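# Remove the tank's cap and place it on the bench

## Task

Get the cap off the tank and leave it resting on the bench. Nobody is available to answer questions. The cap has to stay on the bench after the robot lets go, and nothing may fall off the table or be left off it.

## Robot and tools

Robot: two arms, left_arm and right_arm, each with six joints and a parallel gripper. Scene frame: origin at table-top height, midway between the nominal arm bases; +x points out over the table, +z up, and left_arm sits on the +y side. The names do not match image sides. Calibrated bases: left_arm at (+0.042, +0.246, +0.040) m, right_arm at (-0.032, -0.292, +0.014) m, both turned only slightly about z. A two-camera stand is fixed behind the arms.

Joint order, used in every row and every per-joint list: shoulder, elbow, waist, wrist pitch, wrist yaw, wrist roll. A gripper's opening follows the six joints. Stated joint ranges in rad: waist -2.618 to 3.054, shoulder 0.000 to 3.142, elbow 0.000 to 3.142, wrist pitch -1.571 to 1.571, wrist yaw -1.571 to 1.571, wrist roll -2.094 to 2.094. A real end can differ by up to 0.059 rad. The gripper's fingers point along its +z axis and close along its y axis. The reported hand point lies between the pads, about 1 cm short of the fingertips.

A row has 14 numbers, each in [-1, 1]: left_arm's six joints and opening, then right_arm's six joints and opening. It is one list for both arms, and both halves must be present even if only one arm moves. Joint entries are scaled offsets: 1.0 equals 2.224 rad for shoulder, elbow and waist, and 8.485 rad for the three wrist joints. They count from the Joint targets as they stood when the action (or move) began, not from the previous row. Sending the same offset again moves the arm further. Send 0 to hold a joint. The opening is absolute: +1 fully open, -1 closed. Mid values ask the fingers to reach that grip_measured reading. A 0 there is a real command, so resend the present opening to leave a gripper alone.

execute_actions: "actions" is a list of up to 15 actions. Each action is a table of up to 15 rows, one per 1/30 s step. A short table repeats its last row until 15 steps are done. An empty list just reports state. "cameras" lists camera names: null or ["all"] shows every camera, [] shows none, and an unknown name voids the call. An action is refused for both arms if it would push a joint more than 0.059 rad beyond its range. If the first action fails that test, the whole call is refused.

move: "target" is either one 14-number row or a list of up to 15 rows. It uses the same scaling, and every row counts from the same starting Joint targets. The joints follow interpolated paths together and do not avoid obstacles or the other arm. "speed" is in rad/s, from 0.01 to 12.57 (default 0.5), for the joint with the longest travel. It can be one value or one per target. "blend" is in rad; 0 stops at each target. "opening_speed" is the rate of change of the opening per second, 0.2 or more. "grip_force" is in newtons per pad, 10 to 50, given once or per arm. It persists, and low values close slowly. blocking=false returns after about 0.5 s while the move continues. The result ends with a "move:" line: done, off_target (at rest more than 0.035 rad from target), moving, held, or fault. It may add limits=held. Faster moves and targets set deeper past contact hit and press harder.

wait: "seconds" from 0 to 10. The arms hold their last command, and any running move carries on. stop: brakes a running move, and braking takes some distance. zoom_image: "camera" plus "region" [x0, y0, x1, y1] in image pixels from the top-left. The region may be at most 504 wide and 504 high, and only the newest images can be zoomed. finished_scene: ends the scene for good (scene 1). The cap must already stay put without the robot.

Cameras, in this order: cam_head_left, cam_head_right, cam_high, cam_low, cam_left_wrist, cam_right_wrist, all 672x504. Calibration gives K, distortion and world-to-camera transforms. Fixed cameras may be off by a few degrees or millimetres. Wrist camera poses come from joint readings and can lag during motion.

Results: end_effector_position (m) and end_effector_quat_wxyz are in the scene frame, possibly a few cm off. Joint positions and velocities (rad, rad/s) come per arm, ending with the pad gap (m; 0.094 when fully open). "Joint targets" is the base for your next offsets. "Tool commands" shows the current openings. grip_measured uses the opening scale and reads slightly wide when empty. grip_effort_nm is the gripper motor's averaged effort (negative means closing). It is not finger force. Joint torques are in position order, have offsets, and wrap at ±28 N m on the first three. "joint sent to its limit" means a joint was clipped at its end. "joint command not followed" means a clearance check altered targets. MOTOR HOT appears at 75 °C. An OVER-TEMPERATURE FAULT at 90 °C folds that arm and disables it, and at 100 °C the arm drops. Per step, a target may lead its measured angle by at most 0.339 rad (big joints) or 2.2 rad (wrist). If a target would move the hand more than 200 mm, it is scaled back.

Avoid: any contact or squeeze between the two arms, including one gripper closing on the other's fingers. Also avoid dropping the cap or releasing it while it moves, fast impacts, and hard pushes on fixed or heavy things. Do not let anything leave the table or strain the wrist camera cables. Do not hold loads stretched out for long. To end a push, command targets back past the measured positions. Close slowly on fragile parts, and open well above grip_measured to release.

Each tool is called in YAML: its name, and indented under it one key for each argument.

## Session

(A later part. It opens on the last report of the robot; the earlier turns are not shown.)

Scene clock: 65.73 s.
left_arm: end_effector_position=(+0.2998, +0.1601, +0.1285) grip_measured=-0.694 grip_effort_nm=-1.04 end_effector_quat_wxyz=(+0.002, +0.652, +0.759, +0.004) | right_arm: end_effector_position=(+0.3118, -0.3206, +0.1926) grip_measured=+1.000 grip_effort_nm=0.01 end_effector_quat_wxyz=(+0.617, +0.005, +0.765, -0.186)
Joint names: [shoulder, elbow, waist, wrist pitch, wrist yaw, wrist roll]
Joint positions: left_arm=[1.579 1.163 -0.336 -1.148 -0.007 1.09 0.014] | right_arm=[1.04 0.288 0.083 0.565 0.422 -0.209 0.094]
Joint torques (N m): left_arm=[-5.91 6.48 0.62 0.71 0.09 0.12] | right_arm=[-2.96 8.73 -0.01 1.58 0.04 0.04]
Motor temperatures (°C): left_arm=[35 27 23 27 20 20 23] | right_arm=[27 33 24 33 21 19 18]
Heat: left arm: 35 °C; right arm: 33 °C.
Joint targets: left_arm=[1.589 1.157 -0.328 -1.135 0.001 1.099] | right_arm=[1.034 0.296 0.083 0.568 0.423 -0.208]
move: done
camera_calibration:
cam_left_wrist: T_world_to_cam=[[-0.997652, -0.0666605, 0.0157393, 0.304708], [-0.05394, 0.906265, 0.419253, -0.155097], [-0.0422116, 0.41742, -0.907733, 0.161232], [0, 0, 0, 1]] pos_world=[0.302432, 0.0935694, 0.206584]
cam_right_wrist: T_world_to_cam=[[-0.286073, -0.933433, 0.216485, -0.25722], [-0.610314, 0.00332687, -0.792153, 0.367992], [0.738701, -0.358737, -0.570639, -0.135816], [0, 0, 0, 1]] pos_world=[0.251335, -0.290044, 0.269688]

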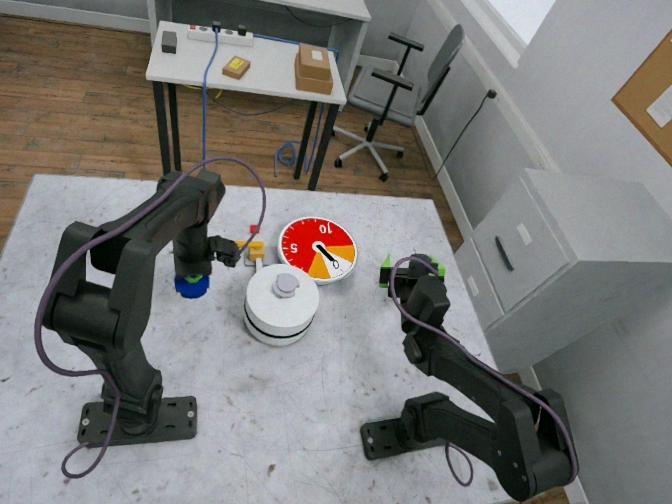

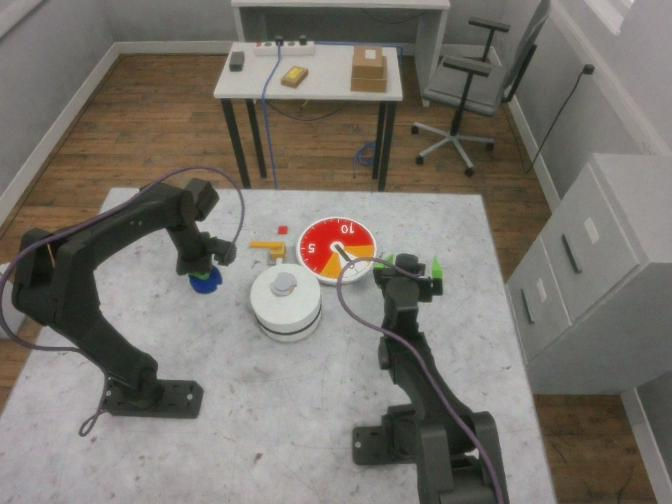

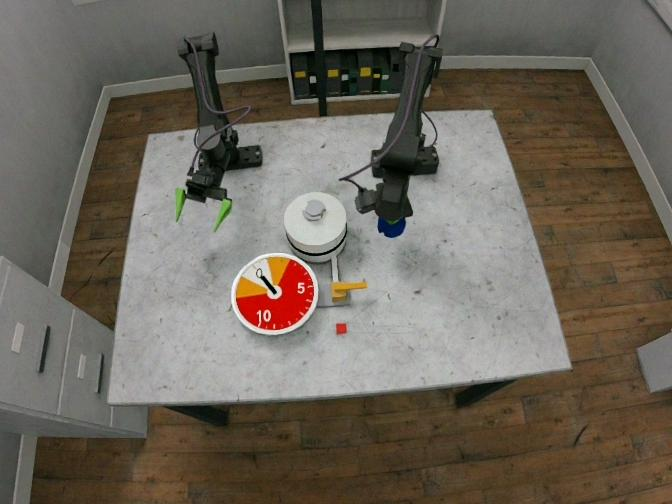

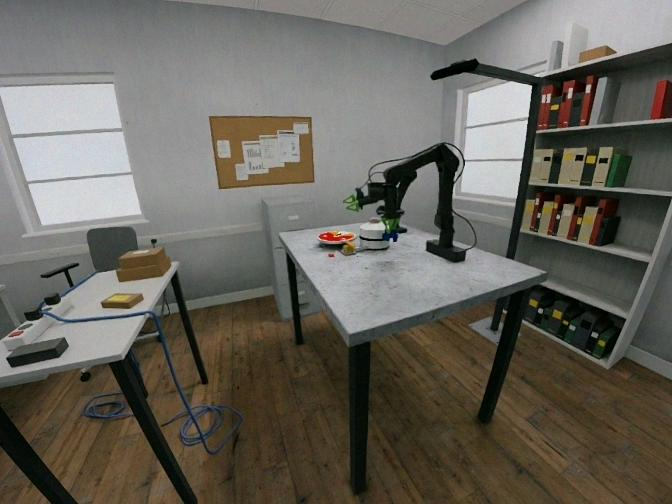

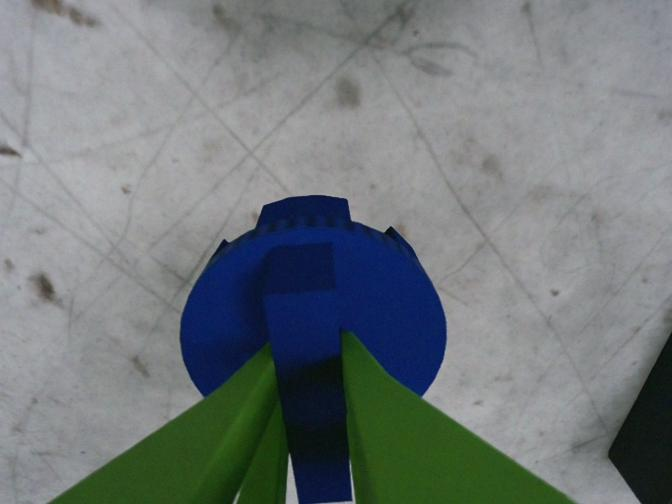

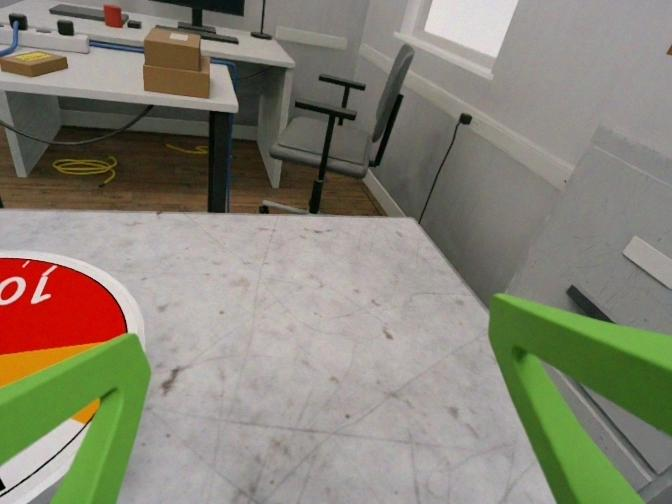

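move:
  target: [0.0339,-0.0751,0,0.0286,0,0,-1,0,0,0,0,0,0,1]
  speed: 0.25
  cameras: ["cam_low","cam_left_wrist"]

zoom_image:
  camera: "cam_low"
  region: [360, 210, 430, 270]

Scene clock: 67.50 s.
left_arm: end_effector_position=(+0.3027, +0.1591, +0.0708) grip_measured=-0.694 grip_effort_nm=-1.04 end_effector_quat_wxyz=(+0.005, +0.652, +0.759, +0.006) | right_arm: end_effector_position=(+0.3118, -0.3206, +0.1926) grip_measured=+1.000 grip_effort_nm=0.02 end_effector_quat_wxyz=(+0.617, +0.005, +0.765, -0.186)
Joint names: [shoulder, elbow, waist, wrist pitch, wrist yaw, wrist roll]
Joint positions: left_arm=[1.65 0.998 -0.336 -0.906 -0.007 1.09 0.014] | right_arm=[1.04 0.288 0.083 0.565 0.422 -0.209 0.094]
Joint torques (N m): left_arm=[-5.86 5.94 0.61 0.73 0.09 0.12] | right_arm=[-2.97 8.75 -0.01 1.58 0.03 0.03]
Heat: left arm: 34 °C; right arm: 33 °C.
Joint targets: left_arm=[1.665 0.990 -0.328 -0.892 0.001 1.099] | right_arm=[1.034 0.296 0.083 0.568 0.423 -0.208]
move: done
camera_calibration:
cam_left_wrist: T_world_to_cam=[[-0.997729, -0.0665983, 0.0100632, 0.308917], [-0.0563422, 0.907106, 0.417113, -0.129155], [-0.0369074, 0.415599, -0.908799, 0.108184], [0, 0, 0, 1]] pos_world=[0.304931, 0.0927698, 0.149081]
Images, in order (width x height): cam_low 672x504, cam_left_wrist 672x504.

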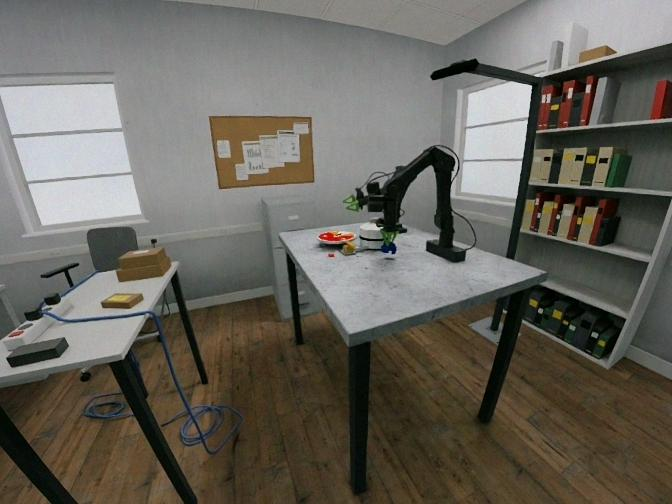

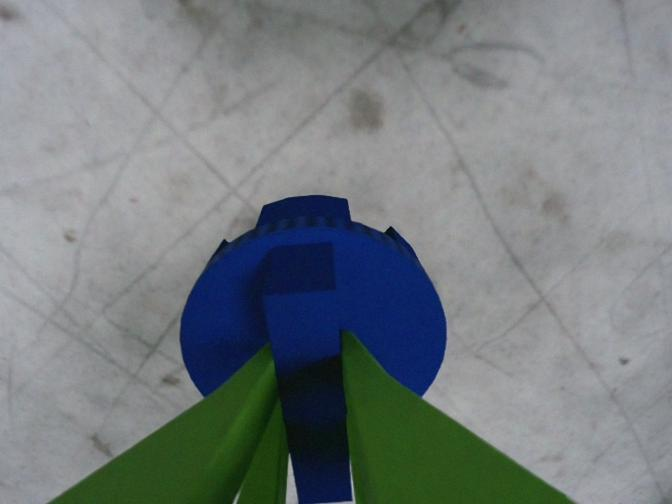

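Scaled by 7.200 from the camera's 672x504 image, which has a finer 960x720 frame.

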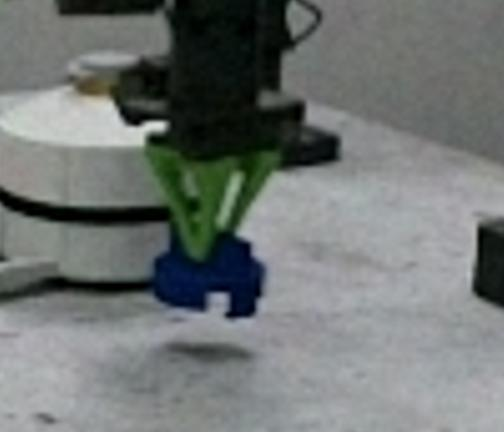

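move:
  target: [0.0102,-0.0225,0,0.0086,0,0,-1,0,0,0,0,0,0,1]
  speed: 0.1
  cameras: ["cam_low"]

zoom_image:
  camera: "cam_low"
  region: [360, 210, 430, 270]

Scene clock: 68.93 s.
left_arm: end_effector_position=(+0.3015, +0.1595, +0.0545) grip_measured=-0.694 grip_effort_nm=-1.03 end_effector_quat_wxyz=(+0.007, +0.652, +0.759, +0.006) | right_arm: end_effector_position=(+0.3118, -0.3206, +0.1926) grip_measured=+1.000 grip_effort_nm=0.01 end_effector_quat_wxyz=(+0.617, +0.005, +0.765, -0.186)
Joint names: [shoulder, elbow, waist, wrist pitch, wrist yaw, wrist roll]
Joint positions: left_arm=[1.67 0.949 -0.336 -0.833 -0.007 1.09 0.014] | right_arm=[1.04 0.288 0.083 0.565 0.422 -0.209 0.094]
Joint torques (N m): left_arm=[-5.78 5.64 0.61 0.71 0.1 0.12] | right_arm=[-2.97 8.73 -0.01 1.59 0.03 0.03]
Heat: left arm: 34 °C; right arm: 33 °C.
Joint targets: left_arm=[1.687 0.940 -0.328 -0.819 0.001 1.099] | right_arm=[1.034 0.296 0.083 0.568 0.423 -0.208]
move: done
Images, in order (width x height): cam_low 672x504.

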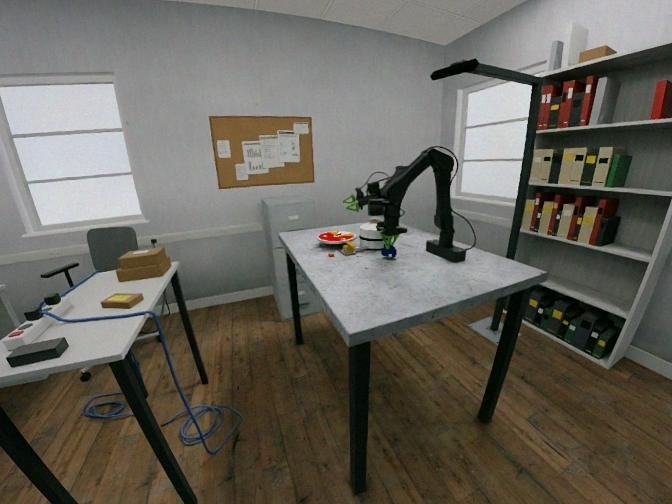

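Scaled by 7.200 from the camera's 672x504 image, which has a finer 960x720 frame.

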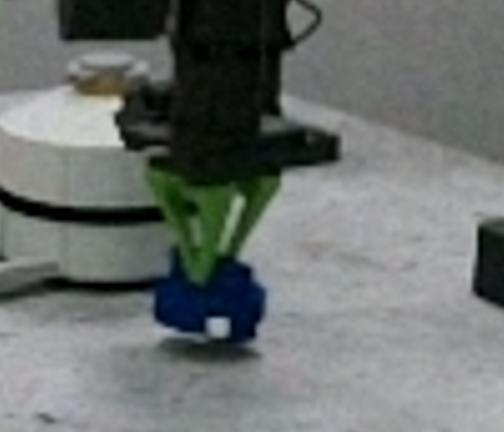

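move:
  target: [0.0045,-0.0100,0,0.0038,0,0,-1,0,0,0,0,0,0,1]
  speed: 0.06
  cameras: ["cam_low"]

zoom_image:
  camera: "cam_low"
  region: [360, 210, 430, 270]

Scene clock: 70.13 s.
left_arm: end_effector_position=(+0.3005, +0.1598, +0.0473) grip_measured=-0.694 grip_effort_nm=-1.03 end_effector_quat_wxyz=(+0.007, +0.652, +0.759, +0.006) | right_arm: end_effector_position=(+0.3118, -0.3206, +0.1926) grip_measured=+1.000 grip_effort_nm=0.01 end_effector_quat_wxyz=(+0.617, +0.005, +0.765, -0.186)
Joint names: [shoulder, elbow, waist, wrist pitch, wrist yaw, wrist roll]
Joint positions: left_arm=[1.68 0.927 -0.336 -0.801 -0.007 1.09 0.014] | right_arm=[1.04 0.288 0.083 0.565 0.422 -0.209 0.094]
Joint torques (N m): left_arm=[-5.72 5.53 0.64 0.69 0.1 0.12] | right_arm=[-2.97 8.73 -0.01 1.59 0.03 0.03]
Heat: left arm: 34 °C; right arm: 33 °C.
Joint targets: left_arm=[1.697 0.918 -0.328 -0.787 0.001 1.099] | right_arm=[1.034 0.296 0.083 0.568 0.423 -0.208]
move: done
Images, in order (width x height): cam_low 672x504.

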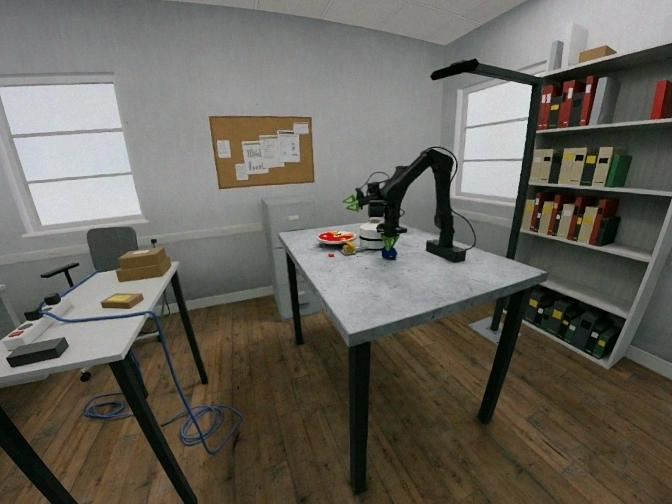

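Scaled by 7.200 from the camera's 672x504 image, which has a finer 960x720 frame.

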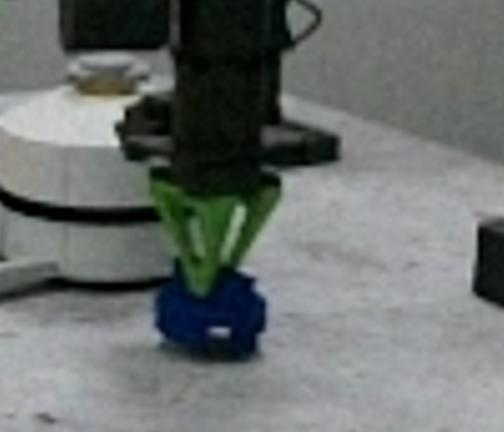

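move:
  target: [0.0023,-0.0055,0,0.0020,0,0,-1,0,0,0,0,0,0,1]
  speed: 0.04
  cameras: ["cam_low"]

zoom_image:
  camera: "cam_low"
  region: [360, 210, 430, 270]

Scene clock: 71.17 s.
left_arm: end_effector_position=(+0.3003, +0.1599, +0.0448) grip_measured=-0.694 grip_effort_nm=-1.03 end_effector_quat_wxyz=(+0.009, +0.652, +0.759, +0.007) | right_arm: end_effector_position=(+0.3118, -0.3206, +0.1926) grip_measured=+1.000 grip_effort_nm=0.01 end_effector_quat_wxyz=(+0.617, +0.005, +0.765, -0.186)
Joint names: [shoulder, elbow, waist, wrist pitch, wrist yaw, wrist roll]
Joint positions: left_arm=[1.68 0.916 -0.336 -0.784 -0.007 1.09 0.014] | right_arm=[1.04 0.288 0.083 0.565 0.422 -0.209 0.094]
Joint torques (N m): left_arm=[-5.34 5.46 0.62 0.73 0.09 0.12] | right_arm=[-2.95 8.75 0.01 1.58 0.04 0.03]
Heat: left arm: 34 °C; right arm: 33 °C.
Joint targets: left_arm=[1.702 0.906 -0.328 -0.770 0.001 1.099] | right_arm=[1.034 0.296 0.083 0.568 0.423 -0.208]
move: done
Images, in order (width x height): cam_low 672x504.

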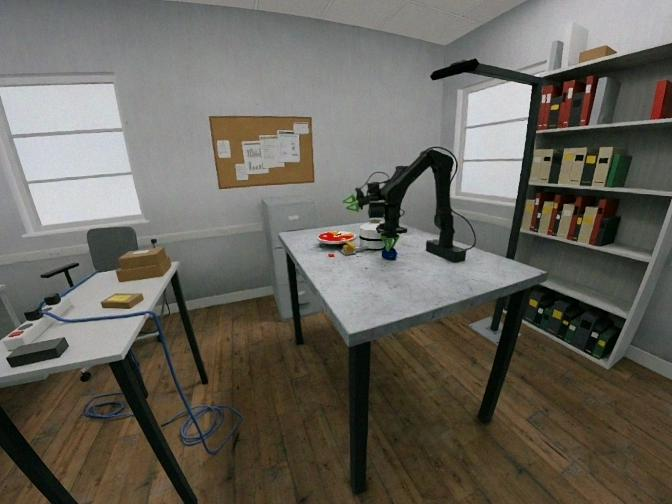

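Scaled by 7.200 from the camera's 672x504 image, which has a finer 960x720 frame.

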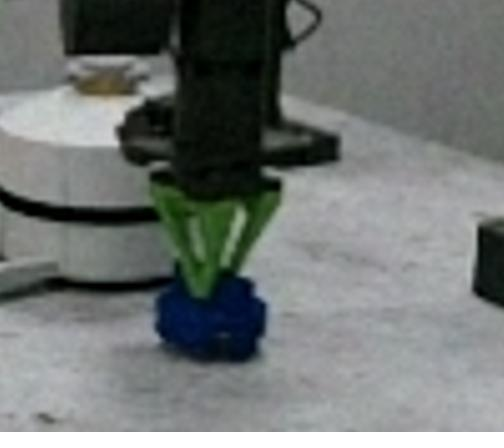

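move:
  target: [0.0012,-0.0028,0,0.0010,0,0,-1,0,0,0,0,0,0,1]
  speed: 0.04
  cameras: ["cam_low"]

zoom_image:
  camera: "cam_low"
  region: [360, 210, 430, 270]

Scene clock: 72.07 s.
left_arm: end_effector_position=(+0.2991, +0.1603, +0.0415) grip_measured=-0.694 grip_effort_nm=-1.04 end_effector_quat_wxyz=(+0.007, +0.652, +0.759, +0.006) | right_arm: end_effector_position=(+0.3118, -0.3206, +0.1926) grip_measured=+1.000 grip_effort_nm=0.01 end_effector_quat_wxyz=(+0.617, +0.005, +0.765, -0.186)
Joint names: [shoulder, elbow, waist, wrist pitch, wrist yaw, wrist roll]
Joint positions: left_arm=[1.687 0.909 -0.336 -0.775 -0.007 1.09 0.014] | right_arm=[1.04 0.288 0.083 0.565 0.422 -0.209 0.094]
Joint torques (N m): left_arm=[-5.68 5.46 0.61 0.69 0.09 0.12] | right_arm=[-2.97 8.76 -0.01 1.59 0.05 0.03]
Heat: left arm: 33 °C; right arm: 33 °C.
Joint targets: left_arm=[1.705 0.900 -0.328 -0.761 0.001 1.099] | right_arm=[1.034 0.296 0.083 0.568 0.423 -0.208]
move: done
Images, in order (width x height): cam_low 672x504.

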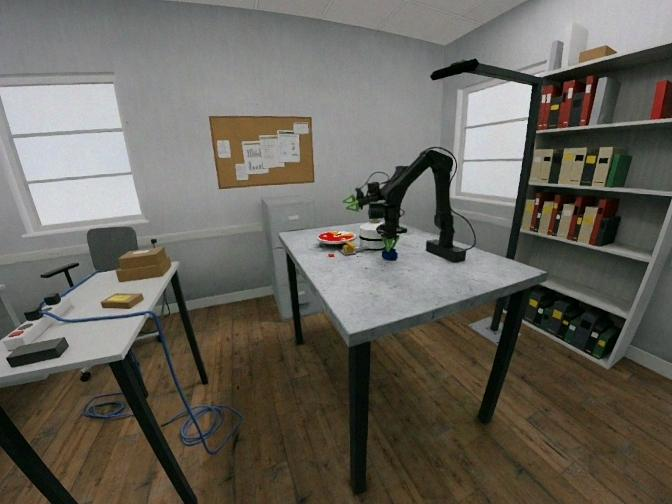

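Scaled by 7.200 from the camera's 672x504 image, which has a finer 960x720 frame.

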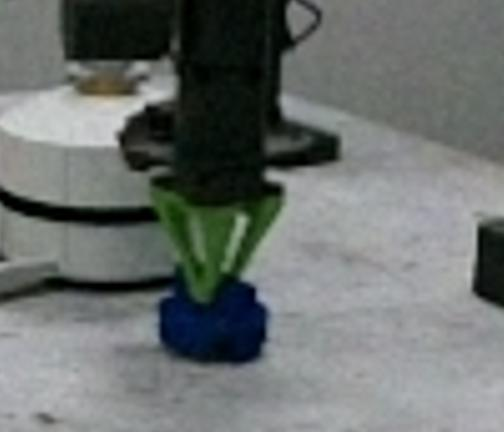

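move:
  target: [0.0018,-0.0040,0,0.0014,0,0,-1,0,0,0,0,0,0,1]
  speed: 0.04
  cameras: ["cam_low"]

zoom_image:
  camera: "cam_low"
  region: [360, 210, 430, 270]

Scene clock: 72.93 s.
left_arm: end_effector_position=(+0.2987, +0.1605, +0.0401) grip_measured=-0.694 grip_effort_nm=-1.03 end_effector_quat_wxyz=(+0.008, +0.652, +0.759, +0.007) | right_arm: end_effector_position=(+0.3118, -0.3206, +0.1926) grip_measured=+1.000 grip_effort_nm=0.01 end_effector_quat_wxyz=(+0.617, +0.005, +0.765, -0.186)
Joint names: [shoulder, elbow, waist, wrist pitch, wrist yaw, wrist roll]
Joint positions: left_arm=[1.687 0.902 -0.336 -0.767 -0.007 1.09 0.014] | right_arm=[1.04 0.288 0.083 0.565 0.422 -0.209 0.094]
Joint torques (N m): left_arm=[-5.38 5.26 0.62 0.77 0.09 0.11] | right_arm=[-2.95 8.72 -0.01 1.58 0.03 0.03]
Heat: left arm: 33 °C; right arm: 33 °C.
Joint targets: left_arm=[1.709 0.891 -0.328 -0.749 0.001 1.099] | right_arm=[1.034 0.296 0.083 0.568 0.423 -0.208]
move: done
Images, in order (width x height): cam_low 672x504.

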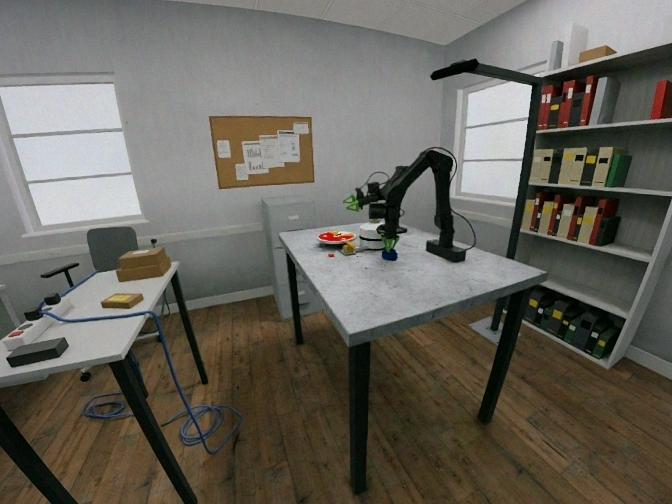

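Scaled by 7.200 from the camera's 672x504 image, which has a finer 960x720 frame.

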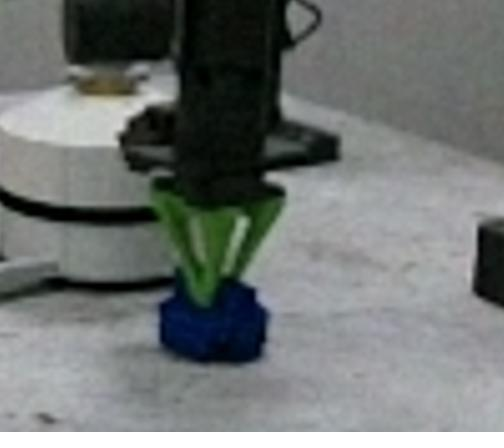

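move:
  target:
    - [0,0,0,0,0,0,0,0,0,0,0,0,0,1]
    - [-0.054,0.1196,0,-0.0455,0,0,0,0,0,0,0,0,0,1]
  speed: [0.3,0.25]
  opening_speed: 0.7

zoom_image:
  camera: "cam_low"
  region: [360, 210, 430, 270]

Scene clock: 96.23 s.
left_arm: end_effector_position=(+0.2978, +0.1608, +0.1117) grip_measured=-0.002 grip_effort_nm=0.11 end_effector_quat_wxyz=(-0.014, +0.652, +0.758, -0.002) | right_arm: end_effector_position=(+0.3118, -0.3206, +0.1926) grip_measured=+1.000 grip_effort_nm=0.01 end_effector_quat_wxyz=(+0.617, +0.005, +0.765, -0.186)
Joint names: [shoulder, elbow, waist, wrist pitch, wrist yaw, wrist roll]
Joint positions: left_arm=[1.618 1.135 -0.336 -1.116 -0.007 1.09 0.047] | right_arm=[1.04 0.288 0.083 0.565 0.422 -0.209 0.094]
Joint torques (N m): left_arm=[-9.42 8.9 0.59 0.28 0.09 0.11] | right_arm=[-2.96 8.76 -0.02 1.58 0.04 0.03]
Heat: left arm: 32 °C; right arm: 33 °C.
Joint targets: left_arm=[1.589 1.157 -0.328 -1.135 0.001 1.099] | right_arm=[1.034 0.296 0.083 0.568 0.423 -0.208]
move: done
camera_calibration:
cam_left_wrist: T_world_to_cam=[[-0.996604, -0.0666393, 0.0483662, 0.299096], [-0.0393473, 0.901402, 0.431191, -0.153692], [-0.0723317, 0.427823, -0.900964, 0.152172], [0, 0, 0, 1]] pos_world=[0.30304, 0.093367, 0.188906]
cam_right_wrist: T_world_to_cam=[[-0.286073, -0.933433, 0.216485, -0.25722], [-0.610314, 0.00332687, -0.792153, 0.367992], [0.738701, -0.358737, -0.570639, -0.135816], [0, 0, 0, 1]] pos_world=[0.251335, -0.290044, 0.269688]

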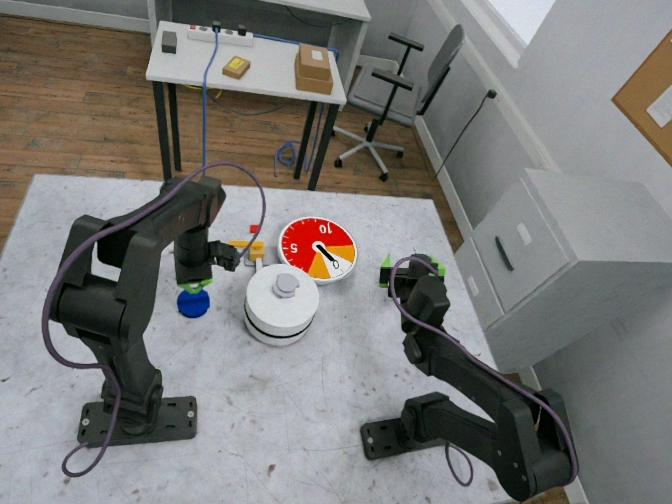

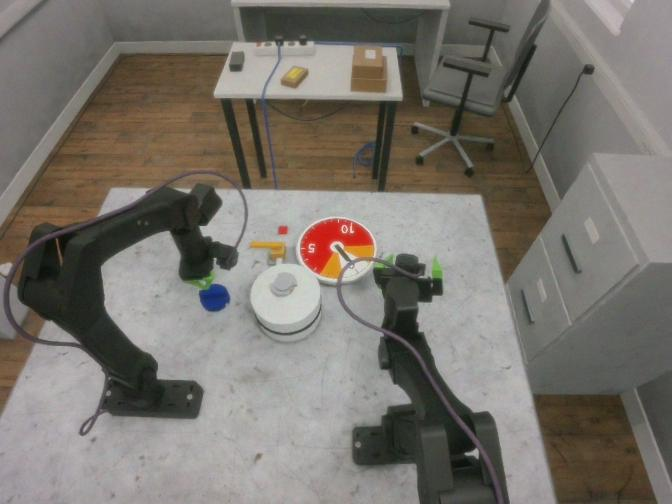

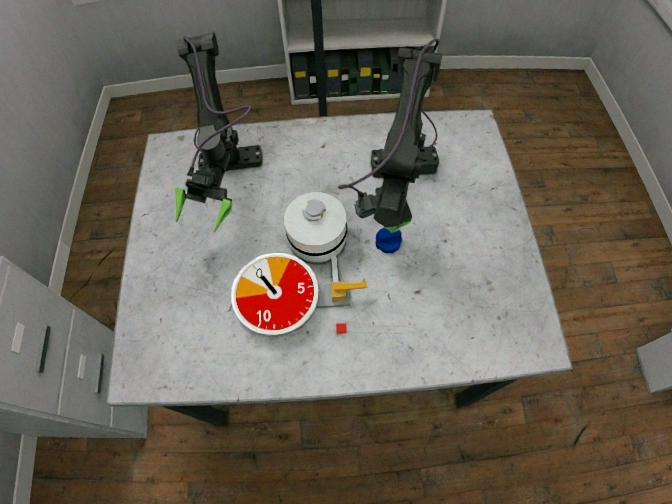

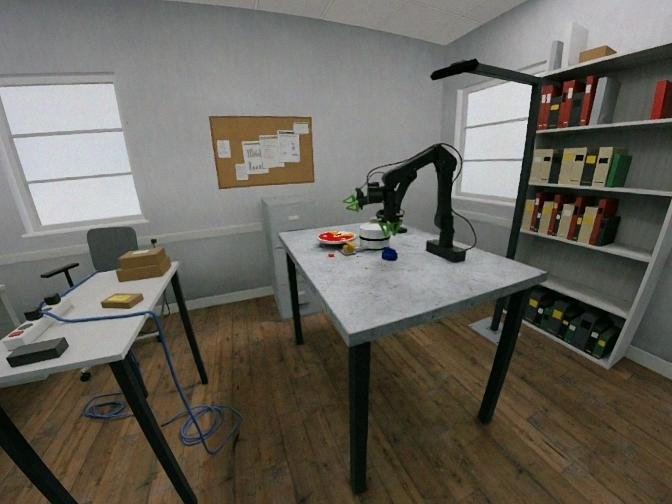

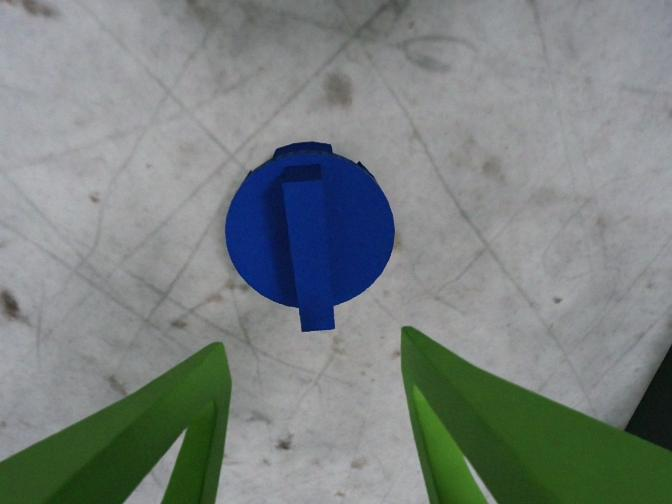

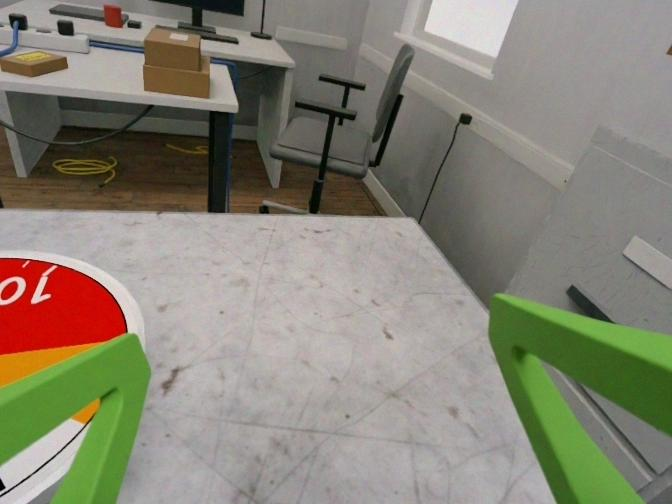

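Scaled by 7.200 from the camera's 672x504 image, which has a finer 960x720 frame.

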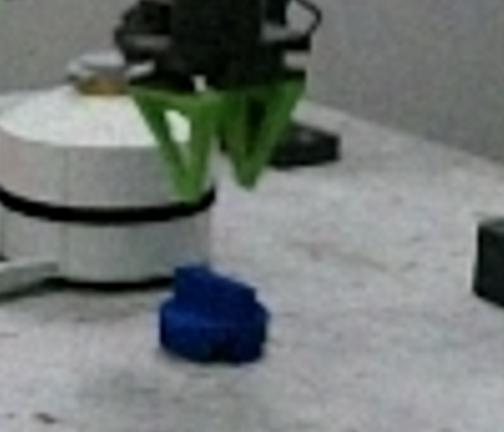

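Cap is off and resting on the bench.

finished_scene:

The scene is finished: the task was done.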